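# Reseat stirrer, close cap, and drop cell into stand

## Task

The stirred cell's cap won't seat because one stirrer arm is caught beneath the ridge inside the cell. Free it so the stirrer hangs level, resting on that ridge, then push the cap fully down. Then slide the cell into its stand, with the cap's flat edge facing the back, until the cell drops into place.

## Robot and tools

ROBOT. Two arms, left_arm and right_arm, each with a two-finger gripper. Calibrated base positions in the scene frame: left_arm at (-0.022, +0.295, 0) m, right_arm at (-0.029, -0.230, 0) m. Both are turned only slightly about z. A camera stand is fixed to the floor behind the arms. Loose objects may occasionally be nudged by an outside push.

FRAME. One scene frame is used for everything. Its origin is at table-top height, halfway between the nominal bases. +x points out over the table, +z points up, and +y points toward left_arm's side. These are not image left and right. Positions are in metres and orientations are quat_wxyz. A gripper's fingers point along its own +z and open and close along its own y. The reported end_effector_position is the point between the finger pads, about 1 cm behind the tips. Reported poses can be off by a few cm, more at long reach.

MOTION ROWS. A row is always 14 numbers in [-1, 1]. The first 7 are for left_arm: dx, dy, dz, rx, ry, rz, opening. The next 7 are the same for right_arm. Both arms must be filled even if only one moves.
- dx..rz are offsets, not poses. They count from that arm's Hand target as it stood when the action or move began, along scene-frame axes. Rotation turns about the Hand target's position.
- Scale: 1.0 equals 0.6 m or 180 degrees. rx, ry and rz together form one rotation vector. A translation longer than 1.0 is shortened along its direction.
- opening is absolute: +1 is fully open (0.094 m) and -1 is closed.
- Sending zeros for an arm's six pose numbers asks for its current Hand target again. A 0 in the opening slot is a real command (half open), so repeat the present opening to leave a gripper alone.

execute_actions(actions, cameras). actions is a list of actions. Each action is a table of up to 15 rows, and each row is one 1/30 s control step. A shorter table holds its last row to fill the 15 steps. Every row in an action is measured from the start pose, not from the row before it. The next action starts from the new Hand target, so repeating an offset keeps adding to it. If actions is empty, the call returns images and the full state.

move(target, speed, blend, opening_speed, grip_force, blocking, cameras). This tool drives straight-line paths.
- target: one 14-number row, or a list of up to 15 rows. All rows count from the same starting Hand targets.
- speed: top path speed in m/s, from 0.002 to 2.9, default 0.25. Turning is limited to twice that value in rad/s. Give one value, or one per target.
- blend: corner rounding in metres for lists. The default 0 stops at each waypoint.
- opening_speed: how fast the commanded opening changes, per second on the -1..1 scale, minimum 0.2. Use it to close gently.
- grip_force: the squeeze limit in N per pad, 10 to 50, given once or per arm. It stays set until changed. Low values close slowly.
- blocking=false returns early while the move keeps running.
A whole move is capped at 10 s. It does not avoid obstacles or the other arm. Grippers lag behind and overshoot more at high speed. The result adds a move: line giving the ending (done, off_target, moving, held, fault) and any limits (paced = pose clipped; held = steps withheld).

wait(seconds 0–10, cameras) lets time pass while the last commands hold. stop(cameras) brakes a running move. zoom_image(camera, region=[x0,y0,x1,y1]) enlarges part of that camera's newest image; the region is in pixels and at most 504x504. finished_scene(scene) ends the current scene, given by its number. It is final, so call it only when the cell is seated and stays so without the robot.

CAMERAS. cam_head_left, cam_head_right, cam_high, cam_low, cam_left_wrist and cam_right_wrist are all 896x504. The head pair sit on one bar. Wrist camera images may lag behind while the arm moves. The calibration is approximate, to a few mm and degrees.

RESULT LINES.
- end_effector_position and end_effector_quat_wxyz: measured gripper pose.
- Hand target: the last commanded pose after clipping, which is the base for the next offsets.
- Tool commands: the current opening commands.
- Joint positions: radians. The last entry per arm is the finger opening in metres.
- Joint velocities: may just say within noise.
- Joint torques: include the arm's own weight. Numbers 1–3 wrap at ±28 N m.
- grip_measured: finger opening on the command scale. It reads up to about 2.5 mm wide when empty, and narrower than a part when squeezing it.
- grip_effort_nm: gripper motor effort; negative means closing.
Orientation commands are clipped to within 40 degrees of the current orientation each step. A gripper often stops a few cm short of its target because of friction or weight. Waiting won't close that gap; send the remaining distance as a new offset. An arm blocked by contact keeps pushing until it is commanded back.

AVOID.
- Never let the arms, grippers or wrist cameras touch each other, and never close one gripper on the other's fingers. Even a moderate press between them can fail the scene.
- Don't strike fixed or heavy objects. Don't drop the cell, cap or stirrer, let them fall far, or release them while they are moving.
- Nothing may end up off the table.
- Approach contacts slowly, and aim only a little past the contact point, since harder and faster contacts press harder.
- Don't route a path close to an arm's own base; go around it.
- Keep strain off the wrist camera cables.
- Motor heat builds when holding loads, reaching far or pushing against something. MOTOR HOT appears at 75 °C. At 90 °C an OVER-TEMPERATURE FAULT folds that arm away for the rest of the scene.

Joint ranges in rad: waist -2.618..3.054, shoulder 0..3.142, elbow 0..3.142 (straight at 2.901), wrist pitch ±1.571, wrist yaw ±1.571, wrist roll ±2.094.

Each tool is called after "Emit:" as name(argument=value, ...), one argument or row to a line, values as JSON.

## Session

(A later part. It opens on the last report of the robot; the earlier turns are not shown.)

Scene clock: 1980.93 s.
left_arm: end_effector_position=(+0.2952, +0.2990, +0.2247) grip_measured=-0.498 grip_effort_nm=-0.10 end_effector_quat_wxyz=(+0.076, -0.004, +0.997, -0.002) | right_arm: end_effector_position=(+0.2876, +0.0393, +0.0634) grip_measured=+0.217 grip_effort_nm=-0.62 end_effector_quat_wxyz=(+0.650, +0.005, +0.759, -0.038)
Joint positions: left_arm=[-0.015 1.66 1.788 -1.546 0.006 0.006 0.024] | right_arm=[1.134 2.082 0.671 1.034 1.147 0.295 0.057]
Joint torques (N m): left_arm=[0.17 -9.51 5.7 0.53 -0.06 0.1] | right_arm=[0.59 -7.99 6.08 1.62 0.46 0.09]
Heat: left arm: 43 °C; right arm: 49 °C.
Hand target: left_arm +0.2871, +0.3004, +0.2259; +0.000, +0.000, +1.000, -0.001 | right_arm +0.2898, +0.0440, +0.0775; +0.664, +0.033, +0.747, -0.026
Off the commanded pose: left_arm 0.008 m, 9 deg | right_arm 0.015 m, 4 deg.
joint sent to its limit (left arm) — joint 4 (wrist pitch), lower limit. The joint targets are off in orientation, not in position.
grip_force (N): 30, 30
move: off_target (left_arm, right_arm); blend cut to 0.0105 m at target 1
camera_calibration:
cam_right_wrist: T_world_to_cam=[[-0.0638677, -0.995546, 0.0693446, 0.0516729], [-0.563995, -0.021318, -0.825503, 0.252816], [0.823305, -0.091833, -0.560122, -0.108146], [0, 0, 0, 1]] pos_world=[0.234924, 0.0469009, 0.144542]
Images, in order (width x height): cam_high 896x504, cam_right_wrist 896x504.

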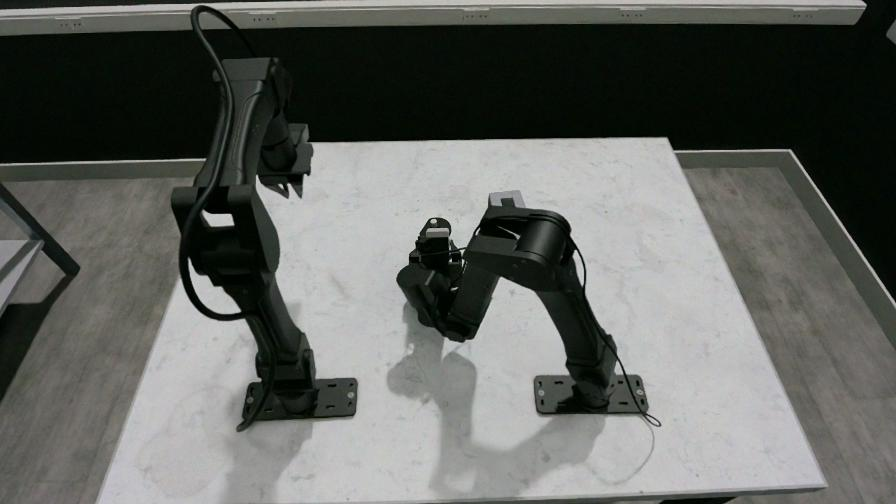

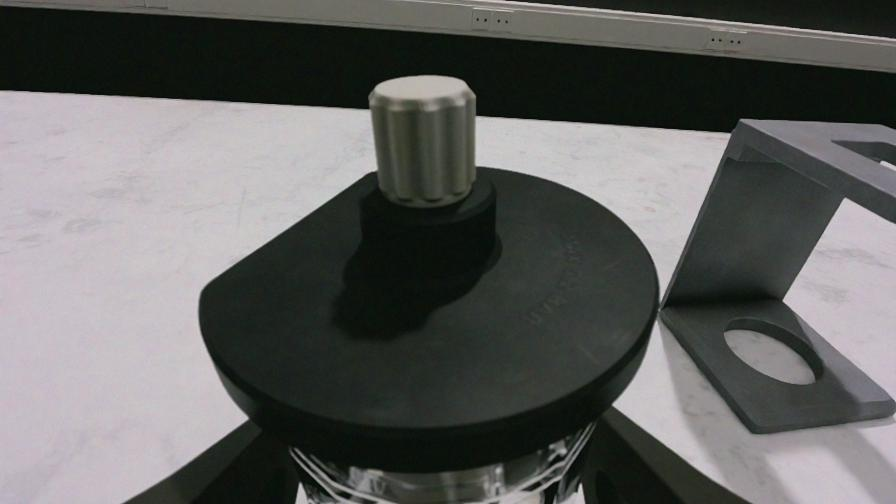

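Emit:
move(
  target=[0,0,0,0,0,0,-0.5, 0.0,0,-0.016,0,0,0,0.0],
  speed=0.06,
)

Emit:
move(
  target=[0,0,0,0,0,0,-0.5, 0.0,0,-0.007,0,0,0,0.0],
  speed=0.02,
  cameras=["cam_right_wrist","cam_low"],
)

Emit:
zoom_image(
  camera="cam_low",
  region=[520, 140, 600, 240],
)

Scene clock: 1996.37 s.
left_arm: end_effector_position=(+0.2952, +0.2990, +0.2247) grip_measured=-0.498 grip_effort_nm=-0.10 end_effector_quat_wxyz=(+0.076, -0.004, +0.997, -0.002) | right_arm: end_effector_position=(+0.2871, +0.0382, +0.0536) grip_measured=+0.217 grip_effort_nm=-0.62 end_effector_quat_wxyz=(+0.647, +0.002, +0.761, -0.042)
Joint positions: left_arm=[-0.015 1.66 1.788 -1.546 0.006 0.006 0.024] | right_arm=[1.134 2.114 0.671 1.047 1.147 0.302 0.057]
Joint torques (N m): left_arm=[0.16 -9.5 5.65 0.55 -0.06 0.11] | right_arm=[0.58 -7.61 5.93 1.76 0.49 0.07]
Heat: left arm: 43 °C; right arm: 49 °C.
Hand target: left_arm +0.2871, +0.3004, +0.2259; +0.000, +0.000, +1.000, -0.001 | right_arm +0.2898, +0.0440, +0.0679; +0.664, +0.033, +0.747, -0.026
Off the commanded pose: left_arm 0.008 m, 9 deg | right_arm 0.016 m, 5 deg.
joint sent to its limit (left arm) — joint 4 (wrist pitch), lower limit. The joint targets are off in orientation, not in position.
grip_force (N): 30, 30
move: off_target (left_arm, right_arm)

Scene clock: 1997.33 s.
left_arm: end_effector_position=(+0.2952, +0.2990, +0.2247) grip_measured=-0.498 grip_effort_nm=-0.10 end_effector_quat_wxyz=(+0.076, -0.004, +0.997, -0.002) | right_arm: end_effector_position=(+0.2870, +0.0381, +0.0496) grip_measured=+0.217 grip_effort_nm=-0.62 end_effector_quat_wxyz=(+0.647, +0.004, +0.761, -0.041)
Joint positions: left_arm=[-0.015 1.66 1.788 -1.546 0.006 0.006 0.024] | right_arm=[1.134 2.131 0.671 1.065 1.147 0.306 0.057]
Joint torques (N m): left_arm=[0.2 -9.48 5.7 0.53 -0.06 0.11] | right_arm=[0.58 -7.56 5.89 1.77 0.5 0.07]
Heat: left arm: 43 °C; right arm: 49 °C.
Hand target: left_arm +0.2871, +0.3004, +0.2259; +0.000, +0.000, +1.000, -0.001 | right_arm +0.2898, +0.0440, +0.0636; +0.664, +0.033, +0.747, -0.026
Off the commanded pose: left_arm 0.008 m, 9 deg | right_arm 0.016 m, 4 deg.
joint sent to its limit (left arm) — joint 4 (wrist pitch), lower limit. The joint targets are off in orientation, not in position.
grip_force (N): 30, 30
move: off_target (left_arm, right_arm)
camera_calibration:
cam_right_wrist: T_world_to_cam=[[-0.0649679, -0.995018, 0.0756167, 0.0513204], [-0.570273, -0.0251625, -0.82107, 0.24281], [0.818882, -0.0964653, -0.565798, -0.113725], [0, 0, 0, 1]] pos_world=[0.234929, 0.046204, 0.131138]
Images, in order (width x height): cam_low 896x504, cam_right_wrist 896x504.

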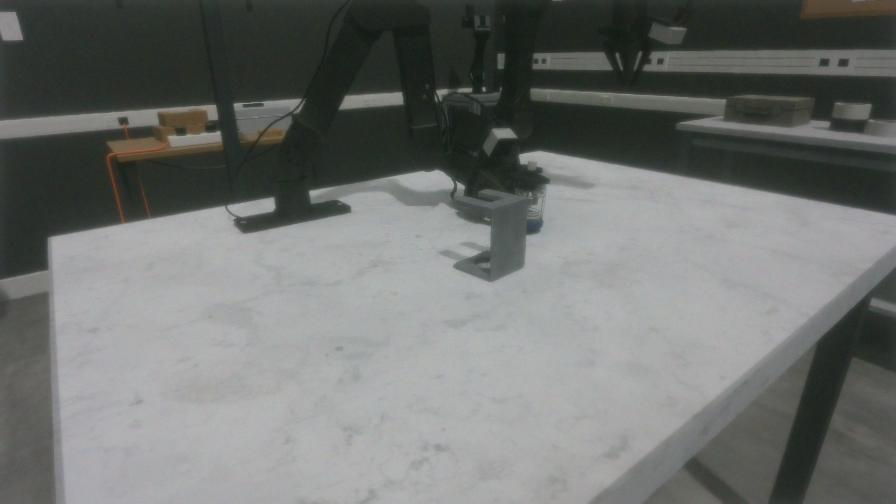

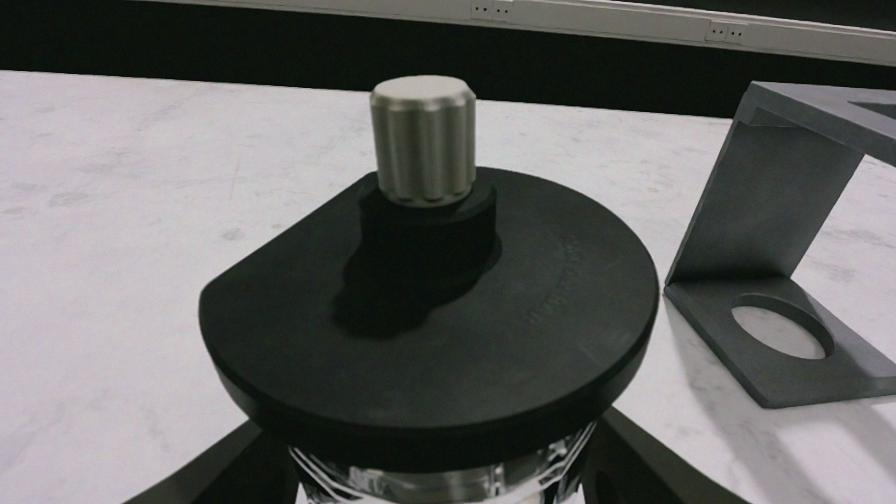

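Scaled by 5.040 from the camera's 896x504 image, which has a finer 1280x720 frame.

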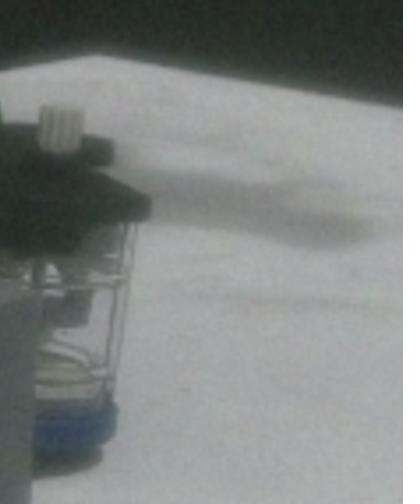

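Blade clearly below ridge, cross hung. Lower on.

Emit:
move(
  target=[0,0,0,0,0,0,-0.5, 0.0,0,-0.01,0,0,0,0.0],
  speed=0.03,
  cameras=["cam_low"],
)

Emit:
zoom_image(
  camera="cam_low",
  region=[520, 140, 600, 240],
)

Emit:
move(
  target=[0,0,0,0,0,0,-0.5, 0.0,0,-0.004,0,0,0,0.0],
  speed=0.02,
  cameras=["cam_low","cam_right_wrist"],
)

Emit:
zoom_image(
  camera="cam_low",
  region=[520, 140, 600, 240],
)

Scene clock: 2006.33 s.
left_arm: end_effector_position=(+0.2952, +0.2990, +0.2247) grip_measured=-0.498 grip_effort_nm=-0.10 end_effector_quat_wxyz=(+0.076, -0.004, +0.997, -0.002) | right_arm: end_effector_position=(+0.2875, +0.0390, +0.0446) grip_measured=+0.217 grip_effort_nm=-0.62 end_effector_quat_wxyz=(+0.648, +0.005, +0.761, -0.039)
Joint positions: left_arm=[-0.015 1.66 1.788 -1.546 0.006 0.006 0.024] | right_arm=[1.134 2.158 0.677 1.088 1.147 0.307 0.057]
Joint torques (N m): left_arm=[0.18 -9.48 5.72 0.53 -0.06 0.1] | right_arm=[0.54 -7.71 5.5 1.84 0.5 0]
Heat: left arm: 43 °C; right arm: 49 °C.
Hand target: left_arm +0.2871, +0.3004, +0.2259; +0.000, +0.000, +1.000, -0.001 | right_arm +0.2898, +0.0440, +0.0576; +0.664, +0.033, +0.747, -0.026
Off the commanded pose: left_arm 0.008 m, 9 deg | right_arm 0.014 m, 4 deg.
joint sent to its limit (left arm) — joint 4 (wrist pitch), lower limit. The joint targets are off in orientation, not in position.
grip_force (N): 30, 30
move: off_target (left_arm, right_arm)
Images, in order (width x height): cam_low 896x504.

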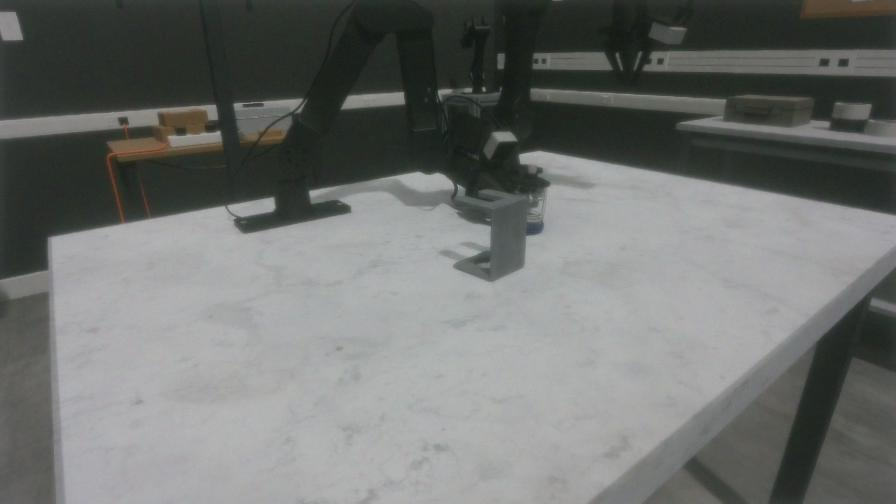

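Scaled by 5.040 from the camera's 896x504 image, which has a finer 1280x720 frame.

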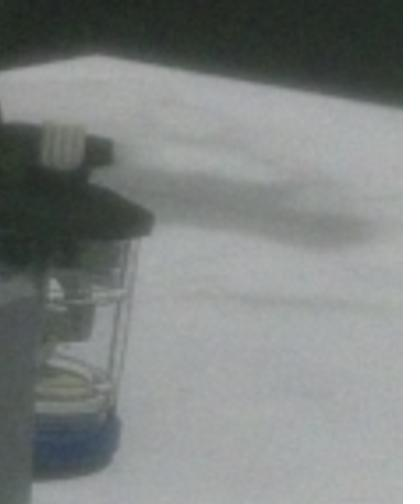

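Scene clock: 2007.17 s.
left_arm: end_effector_position=(+0.2952, +0.2990, +0.2247) grip_measured=-0.498 grip_effort_nm=-0.10 end_effector_quat_wxyz=(+0.076, -0.004, +0.997, -0.002) | right_arm: end_effector_position=(+0.2874, +0.0387, +0.0426) grip_measured=+0.217 grip_effort_nm=-0.62 end_effector_quat_wxyz=(+0.648, +0.006, +0.760, -0.039)
Joint positions: left_arm=[-0.015 1.66 1.788 -1.546 0.006 0.006 0.024] | right_arm=[1.134 2.168 0.677 1.101 1.148 0.308 0.057]
Joint torques (N m): left_arm=[0.2 -9.54 5.68 0.53 -0.06 0.09] | right_arm=[0.54 -7.68 5.34 1.76 0.5 0.03]
Heat: left arm: 43 °C; right arm: 49 °C.
Hand target: left_arm +0.2871, +0.3004, +0.2259; +0.000, +0.000, +1.000, -0.001 | right_arm +0.2898, +0.0439, +0.0551; +0.664, +0.033, +0.747, -0.026
Off the commanded pose: left_arm 0.008 m, 9 deg | right_arm 0.014 m, 4 deg.
joint sent to its limit (left arm) — joint 4 (wrist pitch), lower limit. The joint targets are off in orientation, not in position.
grip_force (N): 30, 30
move: off_target (left_arm, right_arm)
camera_calibration:
cam_right_wrist: T_world_to_cam=[[-0.0668989, -0.995362, 0.0691316, 0.0533468], [-0.567801, -0.0189945, -0.822947, 0.236385], [0.820443, -0.0943072, -0.563897, -0.118643], [0, 0, 0, 1]] pos_world=[0.235129, 0.0464005, 0.123942]
Images, in order (width x height): cam_low 896x504, cam_right_wrist 896x504.

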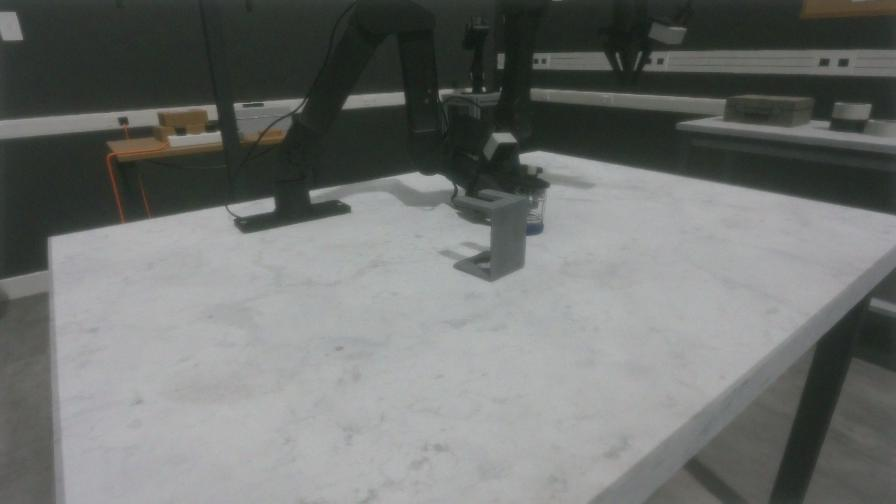

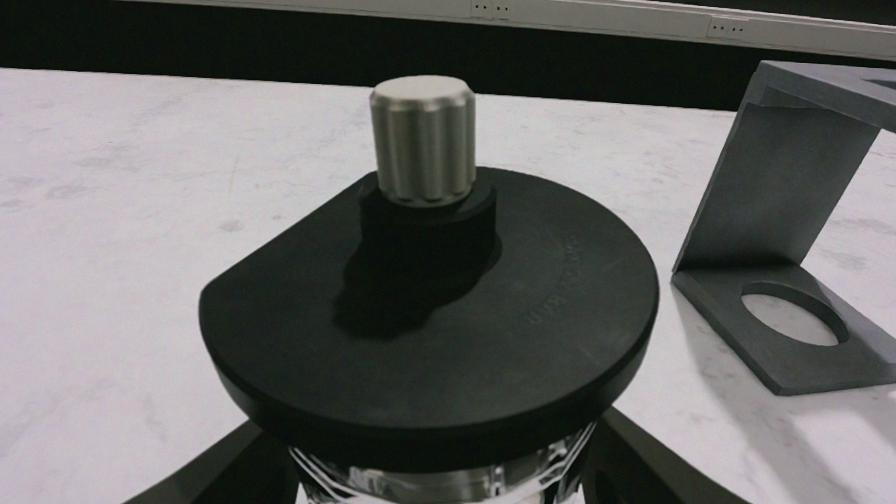

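Scaled by 5.040 from the camera's 896x504 image, which has a finer 1280x720 frame.

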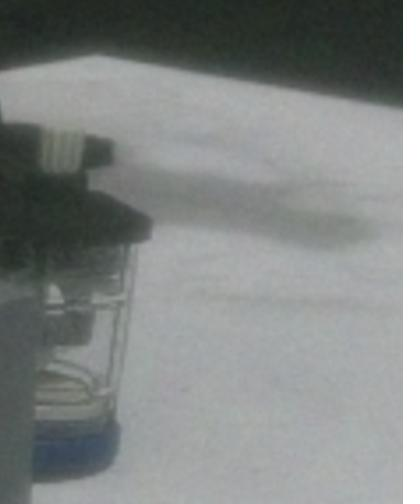

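Emit:
move(
  target=[0,0,0,0,0,0,-0.5, 0.0,0,-0.003,0,0,0,0.0],
  speed=0.02,
)

Emit:
move(
  target=[0,0,0,0,0,0,-0.5, 0.0,0,0,0,0,0,0.9],
  speed=0.02,
  opening_speed=0.3,
  cameras=["cam_low","cam_right_wrist"],
)

Scene clock: 2020.73 s.
left_arm: end_effector_position=(+0.2952, +0.2990, +0.2247) grip_measured=-0.498 grip_effort_nm=-0.10 end_effector_quat_wxyz=(+0.076, -0.004, +0.997, -0.002) | right_arm: end_effector_position=(+0.2876, +0.0385, +0.0424) grip_measured=+0.217 grip_effort_nm=-0.62 end_effector_quat_wxyz=(+0.650, +0.010, +0.759, -0.037)
Joint positions: left_arm=[-0.015 1.66 1.788 -1.546 0.006 0.006 0.024] | right_arm=[1.134 2.174 0.677 1.116 1.151 0.308 0.057]
Joint velocities: left_arm=[-0.012 -0.046 -0.012 0.022 -0.051 -0.022 -0.001] | right_arm=[within noise]
Joint torques (N m): left_arm=[0.14 -9.42 5.7 0.55 -0.06 0.11] | right_arm=[0.73 -7.64 5.55 1.67 0.45 0.01]
Heat: left arm: 42 °C; right arm: 49 °C.
Hand target: left_arm +0.2871, +0.3004, +0.2259; +0.000, +0.000, +1.000, -0.001 | right_arm +0.2898, +0.0440, +0.0535; +0.664, +0.033, +0.747, -0.026
Off the commanded pose: left_arm 0.008 m, 9 deg | right_arm 0.012 m, 4 deg.
joint sent to its limit (left arm) — joint 4 (wrist pitch), lower limit. The joint targets are off in orientation, not in position.
grip_force (N): 30, 30
move: off_target (left_arm, right_arm)

Scene clock: 2023.93 s.
left_arm: end_effector_position=(+0.2952, +0.2990, +0.2247) grip_measured=-0.498 grip_effort_nm=-0.10 end_effector_quat_wxyz=(+0.076, -0.004, +0.997, -0.002) | right_arm: end_effector_position=(+0.2893, +0.0396, +0.0491) grip_measured=+0.897 grip_effort_nm=0.20 end_effector_quat_wxyz=(+0.658, +0.025, +0.752, -0.029)
Joint positions: left_arm=[-0.015 1.66 1.788 -1.546 0.006 0.006 0.024] | right_arm=[1.134 2.175 0.685 1.147 1.166 0.306 0.089]
Joint torques (N m): left_arm=[0.21 -9.5 5.7 0.53 -0.07 0.1] | right_arm=[0.68 -7.43 4.86 1.49 0.29 -0.01]
Heat: left arm: 42 °C; right arm: 49 °C.
Hand target: left_arm +0.2871, +0.3004, +0.2259; +0.000, +0.000, +1.000, -0.001 | right_arm +0.2898, +0.0440, +0.0535; +0.664, +0.033, +0.747, -0.026
Off the commanded pose: left_arm 0.008 m, 9 deg | right_arm 0.006 m, 1 deg.
joint sent to its limit (left arm) — joint 4 (wrist pitch), lower limit. The joint targets are off in orientation, not in position.
grip_force (N): 30, 30
move: off_target (left_arm)
camera_calibration:
cam_right_wrist: T_world_to_cam=[[-0.0842422, -0.996019, 0.0291422, 0.0609229], [-0.54557, 0.0216312, -0.837786, 0.235489], [0.83382, -0.0864761, -0.54522, -0.121508], [0, 0, 0, 1]] pos_world=[0.234923, 0.045079, 0.129265]
Images, in order (width x height): cam_low 896x504, cam_right_wrist 896x504.

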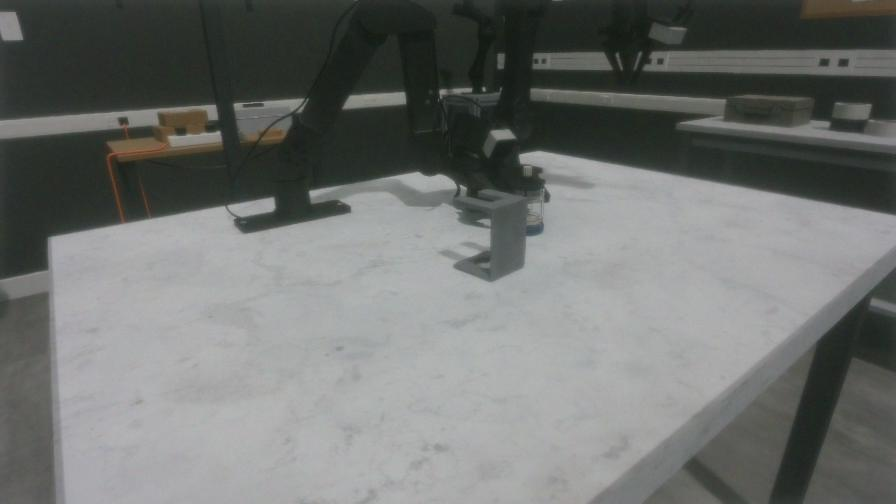

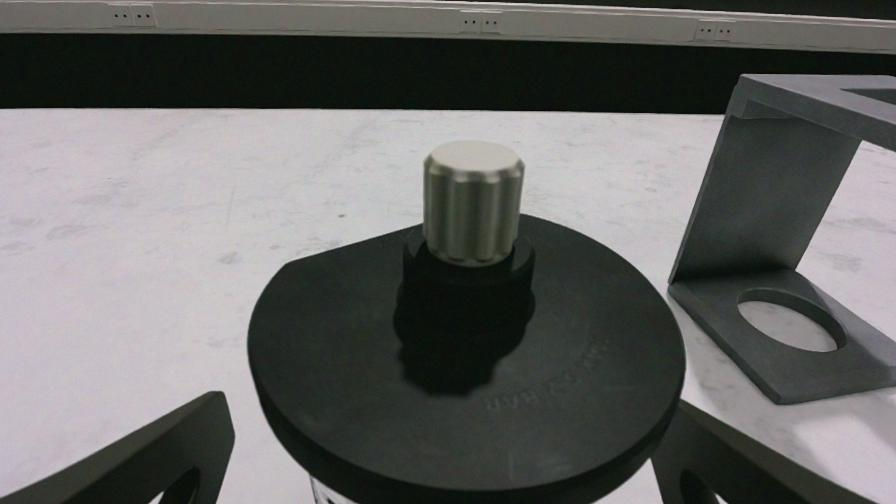

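Emit:
move(
  target=[
    [0,0,0,0,0,0,-0.5, -0.09,0.007,0,0,0,0,0.9],
    [0,0,0,0,0,0,-0.5, -0.083,-0.05,0,0,0,0.183,0.9],
  ],
  speed=0.1,
  cameras=["cam_high","cam_right_wrist"],
)

Scene clock: 2045.87 s.
left_arm: end_effector_position=(+0.2952, +0.2990, +0.2247) grip_measured=-0.498 grip_effort_nm=-0.10 end_effector_quat_wxyz=(+0.076, -0.004, +0.997, -0.002) | right_arm: end_effector_position=(+0.2361, +0.0119, +0.0325) grip_measured=+0.897 grip_effort_nm=0.20 end_effector_quat_wxyz=(+0.587, -0.197, +0.775, +0.126)
Joint positions: left_arm=[-0.015 1.66 1.788 -1.546 0.006 0.006 0.024] | right_arm=[1.003 2.009 0.195 1.49 0.495 0.121 0.089]
Joint torques (N m): left_arm=[0.14 -9.46 5.67 0.54 -0.05 0.11] | right_arm=[-0.75 -7.1 1.44 2.37 0.01 -0.02]
Heat: left arm: 42 °C; right arm: 48 °C.
Hand target: left_arm +0.2871, +0.3004, +0.2259; +0.000, +0.000, +1.000, -0.001 | right_arm +0.2400, +0.0140, +0.0535; +0.644, -0.180, +0.726, +0.163
Off the commanded pose: left_arm 0.008 m, 9 deg | right_arm 0.021 m, 10 deg.
joint sent to its limit (left arm) — joint 4 (wrist pitch), lower limit. The joint targets are off in orientation, not in position.
joint sent to its limit (right arm) — joint 4 (wrist pitch), upper limit. The joint targets are off in orientation, not in position.
grip_force (N): 30, 30
move: off_target (left_arm, right_arm)
camera_calibration:
cam_right_wrist: T_world_to_cam=[[0.448531, -0.89205, 0.0553736, -0.0984696], [-0.576123, -0.335934, -0.745138, 0.201634], [0.683303, 0.302315, -0.664608, -0.0537925], [0, 0, 0, 1]] pos_world=[0.197089, -0.00384179, 0.119947]
Images, in order (width x height): cam_high 896x504, cam_right_wrist 896x504.

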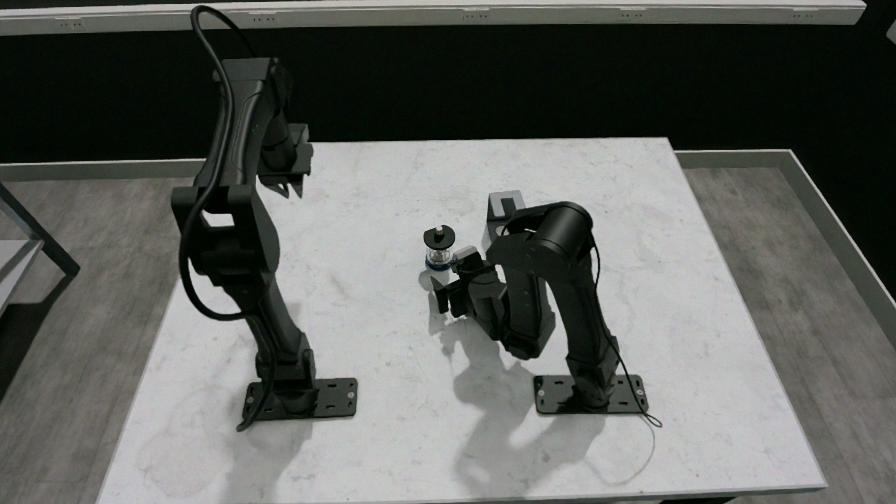

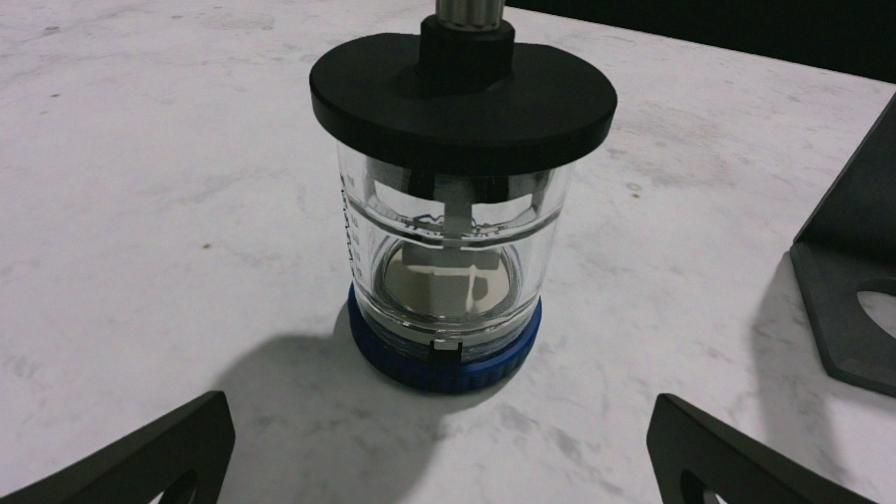

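Emit:
zoom_image(
  camera="cam_right_wrist",
  region=[290, 0, 640, 400],
)

Scaled by 1.260 from the camera's 896x504 image, which has a finer 1280x720 frame.

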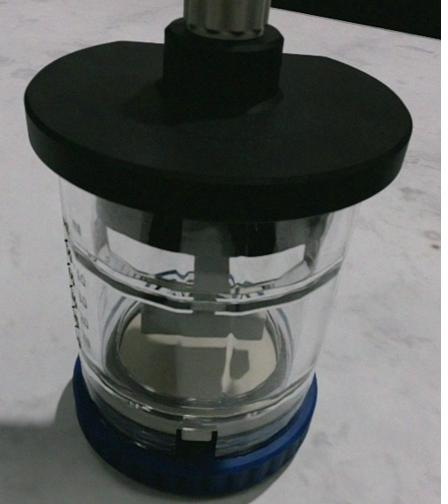

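Emit:
zoom_image(
  camera="cam_right_wrist",
  region=[330, 140, 590, 290],
)

Scaled by 1.938 from the camera's 896x504 image, which has a finer 1280x720 frame.

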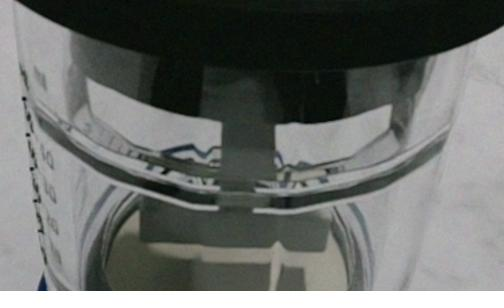

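Emit:
move(
  target=[
    [0,0,0,0,0,0,-0.5, 0,0,0.006,0,0,0,0.9],
    [0,0,0,0,0,0,-0.5, 0.068,0.038,0.006,0,0,0,0.9],
  ],
  speed=0.08,
  cameras=["cam_high","cam_right_wrist"],
)

Scene clock: 2068.03 s.
left_arm: end_effector_position=(+0.2952, +0.2990, +0.2247) grip_measured=-0.498 grip_effort_nm=-0.10 end_effector_quat_wxyz=(+0.076, -0.004, +0.997, -0.002) | right_arm: end_effector_position=(+0.2751, +0.0325, +0.0418) grip_measured=+0.897 grip_effort_nm=0.20 end_effector_quat_wxyz=(+0.607, -0.193, +0.758, +0.142)
Joint positions: left_arm=[-0.015 1.66 1.788 -1.546 0.006 0.006 0.024] | right_arm=[0.908 2.069 0.336 1.49 0.393 0.075 0.089]
Joint torques (N m): left_arm=[0.18 -9.46 5.67 0.54 -0.07 0.1] | right_arm=[-0.61 -5.64 3.38 2.38 -0.01 -0.04]
Heat: left arm: 42 °C; right arm: 51 °C.
Hand target: left_arm +0.2871, +0.3004, +0.2259; +0.000, +0.000, +1.000, -0.001 | right_arm +0.2807, +0.0368, +0.0570; +0.644, -0.180, +0.726, +0.163
Off the commanded pose: left_arm 0.008 m, 9 deg | right_arm 0.017 m, 6 deg.
joint sent to its limit (left arm) — joint 4 (wrist pitch), lower limit. The joint targets are off in orientation, not in position.
joint sent to its limit (right arm) — joint 4 (wrist pitch), upper limit. The joint targets still meet the commanded pose.
grip_force (N): 30, 30
move: off_target (left_arm, right_arm)
camera_calibration:
cam_right_wrist: T_world_to_cam=[[0.458483, -0.887872, 0.0384303, -0.100364], [-0.537366, -0.311411, -0.783748, 0.22814], [0.707836, 0.338684, -0.619888, -0.0903416], [0, 0, 0, 1]] pos_world=[0.232557, 0.0125319, 0.12666]
Images, in order (width x height): cam_high 896x504, cam_right_wrist 896x504.

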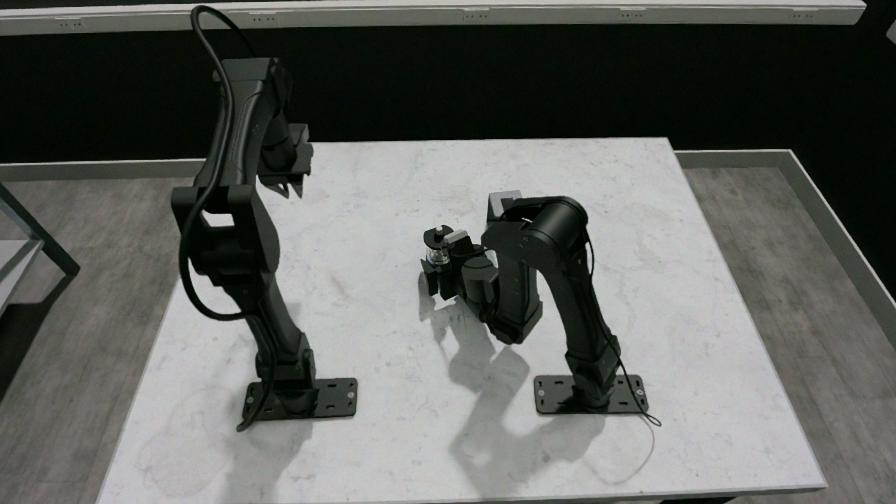

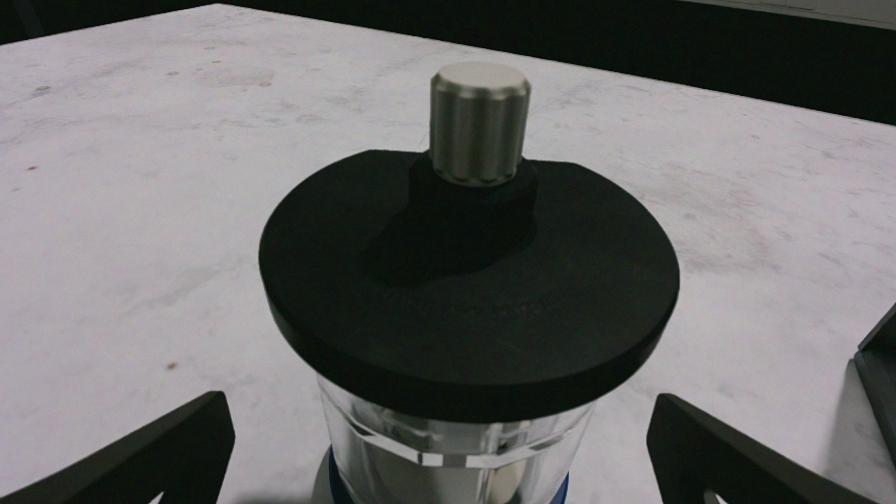

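Emit:
move(
  target=[0,0,0,0,0,0,-0.5, 0.010,0.0053,0,0,0,0,0.9],
  speed=0.05,
  cameras=["cam_right_wrist"],
)

Scene clock: 2078.23 s.
left_arm: end_effector_position=(+0.2952, +0.2990, +0.2247) grip_measured=-0.498 grip_effort_nm=-0.10 end_effector_quat_wxyz=(+0.076, -0.004, +0.997, -0.002) | right_arm: end_effector_position=(+0.2807, +0.0357, +0.0414) grip_measured=+0.897 grip_effort_nm=0.20 end_effector_quat_wxyz=(+0.609, -0.193, +0.756, +0.143)
Joint positions: left_arm=[-0.015 1.66 1.788 -1.546 0.006 0.006 0.024] | right_arm=[0.897 2.085 0.359 1.49 0.381 0.07 0.089]
Joint torques (N m): left_arm=[0.17 -9.46 5.65 0.53 -0.06 0.11] | right_arm=[-0.68 -5.67 3.49 2.38 0.02 -0.03]
Heat: left arm: 42 °C; right arm: 52 °C.
Hand target: left_arm +0.2871, +0.3004, +0.2259; +0.000, +0.000, +1.000, -0.001 | right_arm +0.2868, +0.0400, +0.0570; +0.644, -0.180, +0.726, +0.163
Off the commanded pose: left_arm 0.008 m, 9 deg | right_arm 0.017 m, 6 deg.
joint sent to its limit (left arm) — joint 4 (wrist pitch), lower limit. The joint targets are off in orientation, not in position.
joint sent to its limit (right arm) — joint 4 (wrist pitch), upper limit. The joint targets still meet the commanded pose.
grip_force (N): 30, 30
move: off_target (left_arm, right_arm)
camera_calibration:
cam_right_wrist: T_world_to_cam=[[0.460351, -0.886939, 0.037635, -0.100509], [-0.532827, -0.309967, -0.787411, 0.230725], [0.710051, 0.342433, -0.615278, -0.0965381], [0, 0, 0, 1]] pos_world=[0.237753, 0.0154294, 0.12606]
Images, in order (width x height): cam_right_wrist 896x504.

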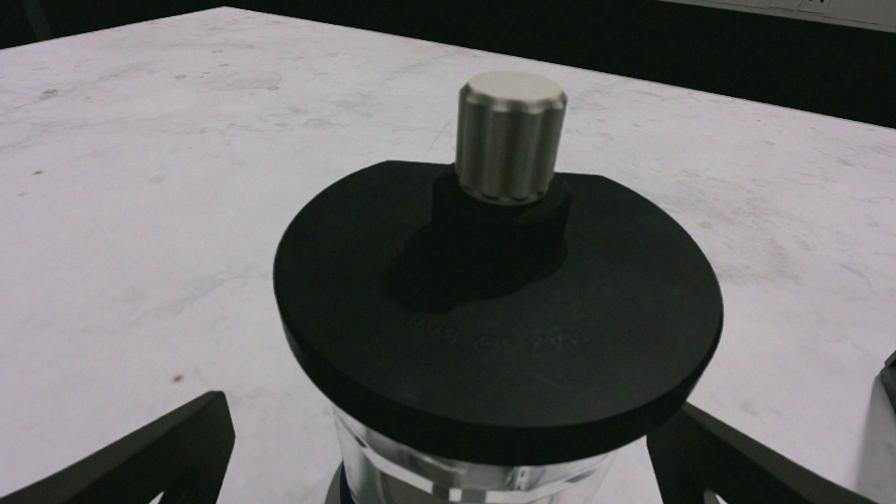

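Emit:
move(
  target=[0,0,0,0,0,0,-0.5, 0.009,-0.007,0,0,0,0,0.9],
  speed=0.05,
  cameras=["cam_right_wrist"],
)

Scene clock: 2085.03 s.
left_arm: end_effector_position=(+0.2952, +0.2990, +0.2247) grip_measured=-0.498 grip_effort_nm=-0.10 end_effector_quat_wxyz=(+0.076, -0.004, +0.997, -0.002) | right_arm: end_effector_position=(+0.2859, +0.0311, +0.0410) grip_measured=+0.897 grip_effort_nm=0.20 end_effector_quat_wxyz=(+0.608, -0.192, +0.757, +0.143)
Joint positions: left_arm=[-0.015 1.66 1.788 -1.546 0.006 0.006 0.024] | right_arm=[0.868 2.085 0.359 1.49 0.354 0.065 0.089]
Joint torques (N m): left_arm=[0.17 -9.55 5.72 0.53 -0.04 0.11] | right_arm=[-0.62 -5.78 3.69 2.36 -0.02 -0.02]
Heat: left arm: 42 °C; right arm: 53 °C.
Hand target: left_arm +0.2871, +0.3004, +0.2259; +0.000, +0.000, +1.000, -0.001 | right_arm +0.2922, +0.0358, +0.0570; +0.644, -0.180, +0.726, +0.163
Off the commanded pose: left_arm 0.008 m, 9 deg | right_arm 0.018 m, 6 deg.
joint sent to its limit (left arm) — joint 4 (wrist pitch), lower limit. The joint targets are off in orientation, not in position.
joint sent to its limit (right arm) — joint 4 (wrist pitch), upper limit. The joint targets still meet the commanded pose.
grip_force (N): 30, 30
move: off_target (left_arm, right_arm)
camera_calibration:
cam_right_wrist: T_world_to_cam=[[0.459732, -0.887308, 0.0364728, -0.106718], [-0.535144, -0.309577, -0.785992, 0.232269], [0.708708, 0.341828, -0.61716, -0.0983422], [0, 0, 0, 1]] pos_world=[0.243055, 0.0108297, 0.125761]
Images, in order (width x height): cam_right_wrist 896x504.

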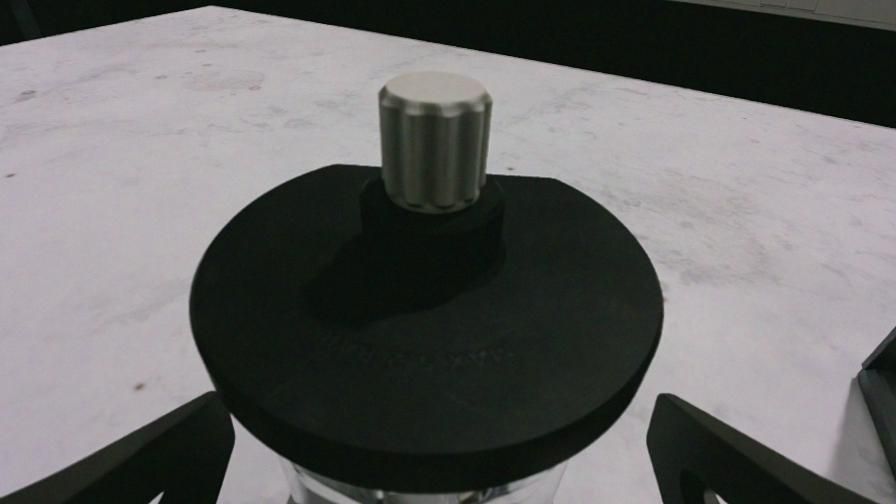

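Emit:
move(
  target=[0,0,0,0,0,0,-0.5, -0.001,0.003,0,0,0,0,0.9],
  speed=0.05,
)

Emit:
move(
  target=[0,0,0,0,0,0,-0.5, 0,0,0,0,0,0,0.0],
  speed=0.05,
  opening_speed=0.3,
  cameras=["cam_right_wrist"],
)

Scene clock: 2094.23 s.
left_arm: end_effector_position=(+0.2952, +0.2990, +0.2247) grip_measured=-0.498 grip_effort_nm=-0.10 end_effector_quat_wxyz=(+0.076, -0.004, +0.997, -0.002) | right_arm: end_effector_position=(+0.2858, +0.0313, +0.0410) grip_measured=+0.897 grip_effort_nm=0.20 end_effector_quat_wxyz=(+0.608, -0.193, +0.757, +0.143)
Joint positions: left_arm=[-0.015 1.66 1.788 -1.546 0.006 0.006 0.024] | right_arm=[0.868 2.085 0.359 1.49 0.353 0.065 0.089]
Joint torques (N m): left_arm=[0.18 -9.47 5.64 0.53 -0.07 0.09] | right_arm=[-0.06 -5.61 4.04 2.35 0.03 -0.01]
Heat: left arm: 42 °C; right arm: 54 °C.
Hand target: left_arm +0.2871, +0.3004, +0.2259; +0.000, +0.000, +1.000, -0.001 | right_arm +0.2916, +0.0376, +0.0570; +0.644, -0.180, +0.726, +0.163
Off the commanded pose: left_arm 0.008 m, 9 deg | right_arm 0.018 m, 6 deg.
joint sent to its limit (left arm) — joint 4 (wrist pitch), lower limit. The joint targets are off in orientation, not in position.
joint sent to its limit (right arm) — joint 4 (wrist pitch), upper limit. The joint targets still meet the commanded pose.
grip_force (N): 30, 30
move: off_target (left_arm, right_arm)

Scene clock: 2097.43 s.
left_arm: end_effector_position=(+0.2952, +0.2990, +0.2247) grip_measured=-0.498 grip_effort_nm=-0.10 end_effector_quat_wxyz=(+0.076, -0.004, +0.997, -0.002) | right_arm: end_effector_position=(+0.2866, +0.0323, +0.0411) grip_measured=+0.213 grip_effort_nm=-0.62 end_effector_quat_wxyz=(+0.609, -0.192, +0.756, +0.144)
Joint positions: left_arm=[-0.015 1.66 1.788 -1.546 0.006 0.006 0.024] | right_arm=[0.868 2.088 0.364 1.49 0.352 0.065 0.057]
Joint torques (N m): left_arm=[0.16 -9.5 5.75 0.53 -0.07 0.11] | right_arm=[-0.03 -5.74 3.54 2.38 0.02 -0.02]
Heat: left arm: 42 °C; right arm: 54 °C.
Hand target: left_arm +0.2871, +0.3004, +0.2259; +0.000, +0.000, +1.000, -0.001 | right_arm +0.2915, +0.0376, +0.0570; +0.644, -0.180, +0.726, +0.163
Off the commanded pose: left_arm 0.008 m, 9 deg | right_arm 0.018 m, 6 deg.
joint sent to its limit (left arm) — joint 4 (wrist pitch), lower limit. The joint targets are off in orientation, not in position.
joint sent to its limit (right arm) — joint 4 (wrist pitch), upper limit. The joint targets still meet the commanded pose.
grip_force (N): 30, 30
move: off_target (left_arm, right_arm)
camera_calibration:
cam_right_wrist: T_world_to_cam=[[0.460598, -0.886897, 0.0355482, -0.106249], [-0.533997, -0.30887, -0.787049, 0.232719], [0.709011, 0.343531, -0.615865, -0.0994971], [0, 0, 0, 1]] pos_world=[0.243754, 0.0118285, 0.125662]
Images, in order (width x height): cam_right_wrist 896x504.

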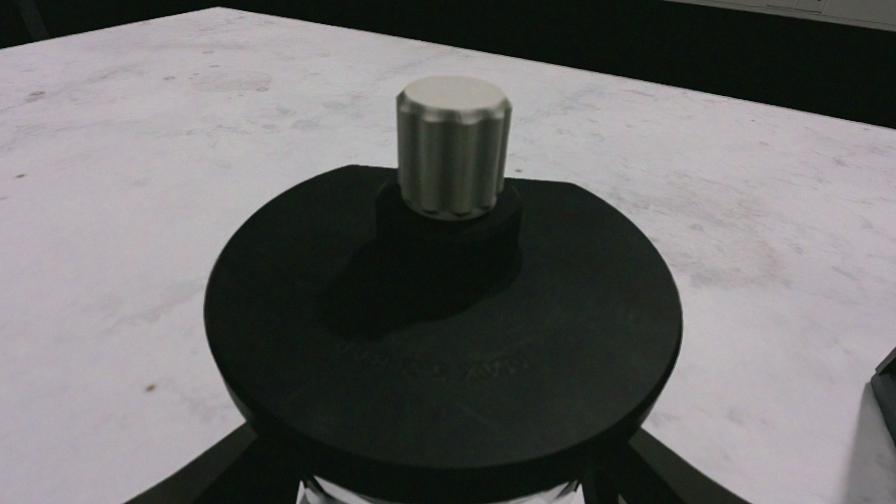

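Emit:
move(
  target=[
    [0,0,0,0,0,0,-0.5, 0,0,0.042,0,0,0,0.0],
    [0,0,0,0,0,0,-0.5, -0.03,-0.13,0.042,0,0,-0.06,0.0],
    [0,0,0,0,0,0,-0.5, -0.03,-0.263,0.042,0,0,-0.122,0.0],
  ],
  speed=0.12,
  blend=0.01,
  cameras=["cam_right_wrist","cam_high","cam_low"],
)

Scene clock: 2110.47 s.
left_arm: end_effector_position=(+0.2952, +0.2990, +0.2247) grip_measured=-0.498 grip_effort_nm=-0.10 end_effector_quat_wxyz=(+0.076, -0.004, +0.997, -0.002) | right_arm: end_effector_position=(+0.2680, -0.1194, +0.0572) grip_measured=+0.213 grip_effort_nm=-0.62 end_effector_quat_wxyz=(+0.610, -0.063, +0.790, +0.017)
Joint positions: left_arm=[-0.015 1.66 1.788 -1.546 0.006 0.006 0.024] | right_arm=[0.656 1.794 0.015 1.483 0.503 0.094 0.057]
Joint torques (N m): left_arm=[0.18 -9.46 5.68 0.54 -0.07 0.08] | right_arm=[-0.51 -5.93 2.02 2.41 0.19 0.08]
Heat: left arm: 42 °C; right arm: 55 °C.
Hand target: left_arm +0.2871, +0.3004, +0.2259; +0.000, +0.000, +1.000, -0.001 | right_arm +0.2735, -0.1202, +0.0822; +0.663, -0.039, +0.747, +0.037
Off the commanded pose: left_arm 0.008 m, 9 deg | right_arm 0.026 m, 9 deg.
joint sent to its limit (left arm) — joint 4 (wrist pitch), lower limit. The joint targets are off in orientation, not in position.
joint sent to its limit (right arm) — joint 4 (wrist pitch), upper limit. The joint targets are off in orientation, not in position.
grip_force (N): 30, 30
move: off_target (left_arm, right_arm)
camera_calibration:
cam_right_wrist: T_world_to_cam=[[0.115749, -0.990847, 0.0694511, -0.154759], [-0.636223, -0.127654, -0.760871, 0.236206], [0.762773, 0.0438836, -0.645176, -0.0727411], [0, 0, 0, 1]] pos_world=[0.223678, -0.119997, 0.14354]
Images, in order (width x height): cam_high 896x504, cam_low 896x504, cam_right_wrist 896x504.

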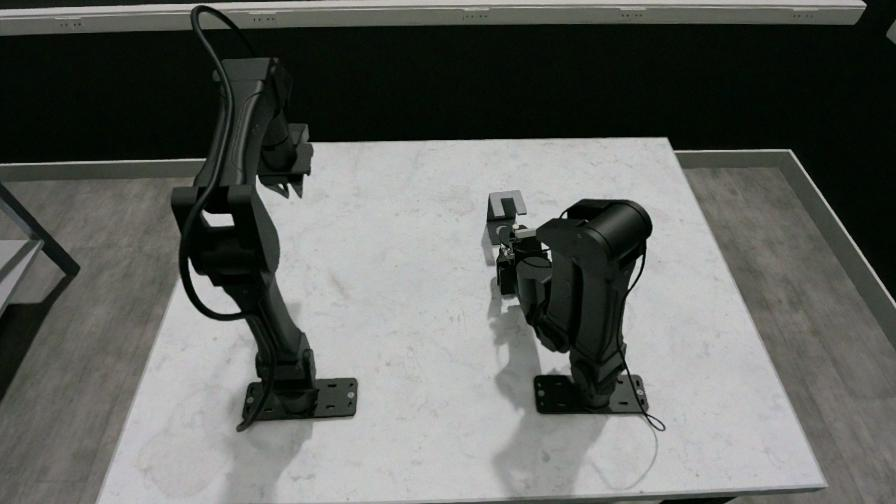

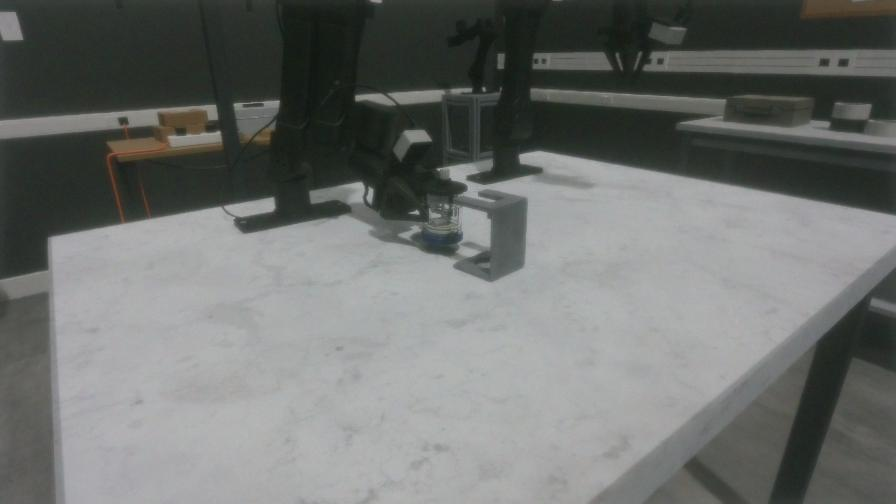

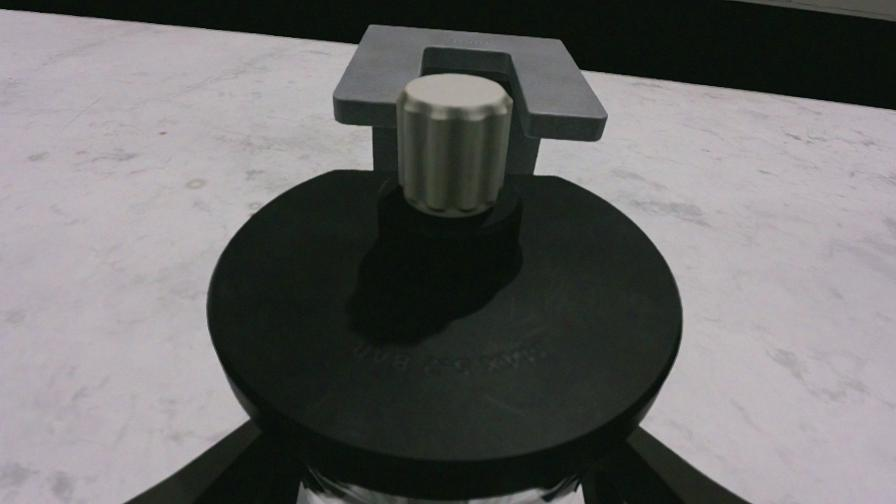

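Emit:
move(
  target=[0,0,0,0,0,0,-0.5, 0.026,-0.006,-0.0195,0,0,-0.019,0.0],
  speed=0.05,
  cameras=["cam_right_wrist","cam_low"],
)

Emit:
zoom_image(
  camera="cam_low",
  region=[400, 150, 560, 290],
)

Scene clock: 2144.37 s.
left_arm: end_effector_position=(+0.2952, +0.2990, +0.2247) grip_measured=-0.498 grip_effort_nm=-0.10 end_effector_quat_wxyz=(+0.076, -0.004, +0.997, -0.002) | right_arm: end_effector_position=(+0.2790, -0.1235, +0.0501) grip_measured=+0.213 grip_effort_nm=-0.62 end_effector_quat_wxyz=(+0.606, -0.042, +0.794, +0.002)
Joint positions: left_arm=[-0.015 1.66 1.788 -1.546 0.006 0.006 0.024] | right_arm=[0.643 1.859 0.061 1.484 0.54 0.116 0.057]
Joint torques (N m): left_arm=[0.17 -9.46 5.71 0.53 -0.05 0.11] | right_arm=[-0.64 -4.14 3.7 2.37 0.29 0.07]
Heat: left arm: 42 °C; right arm: 55 °C.
Hand target: left_arm +0.2871, +0.3004, +0.2259; +0.000, +0.000, +1.000, -0.001 | right_arm +0.2891, -0.1237, +0.0705; +0.664, -0.016, +0.747, +0.018
Off the commanded pose: left_arm 0.008 m, 9 deg | right_arm 0.023 m, 9 deg.
joint sent to its limit (left arm) — joint 4 (wrist pitch), lower limit. The joint targets are off in orientation, not in position.
joint sent to its limit (right arm) — joint 4 (wrist pitch), upper limit. The joint targets are off in orientation, not in position.
grip_force (N): 30, 30
move: off_target (left_arm, right_arm)
camera_calibration:
cam_right_wrist: T_world_to_cam=[[0.063196, -0.995755, 0.0669202, -0.145415], [-0.648775, -0.0919421, -0.755406, 0.244894], [0.758352, 0.00432251, -0.651831, -0.0888032], [0, 0, 0, 1]] pos_world=[0.235415, -0.121898, 0.136841]
Images, in order (width x height): cam_low 896x504, cam_right_wrist 896x504.

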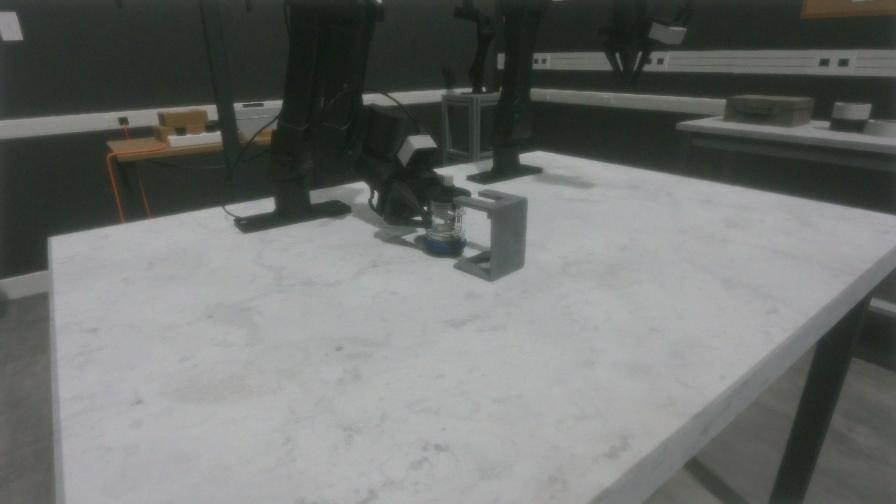

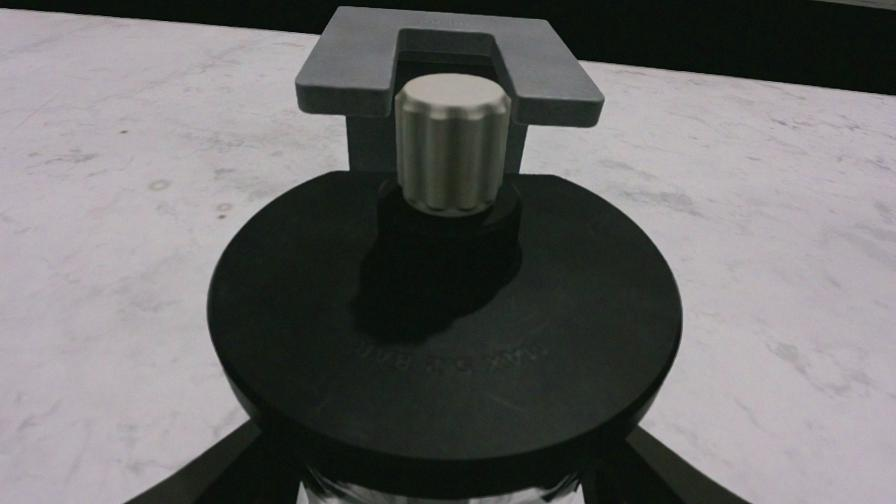

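Scaled by 3.150 from the camera's 896x504 image, which has a finer 1280x720 frame.

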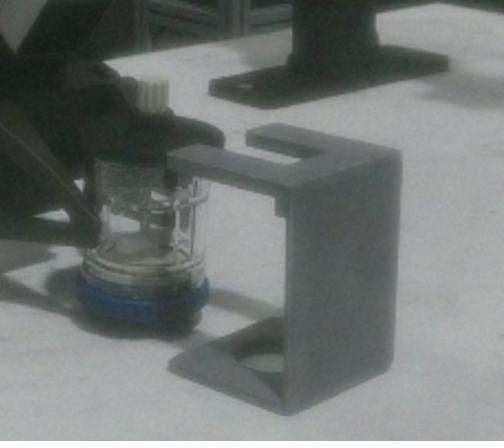

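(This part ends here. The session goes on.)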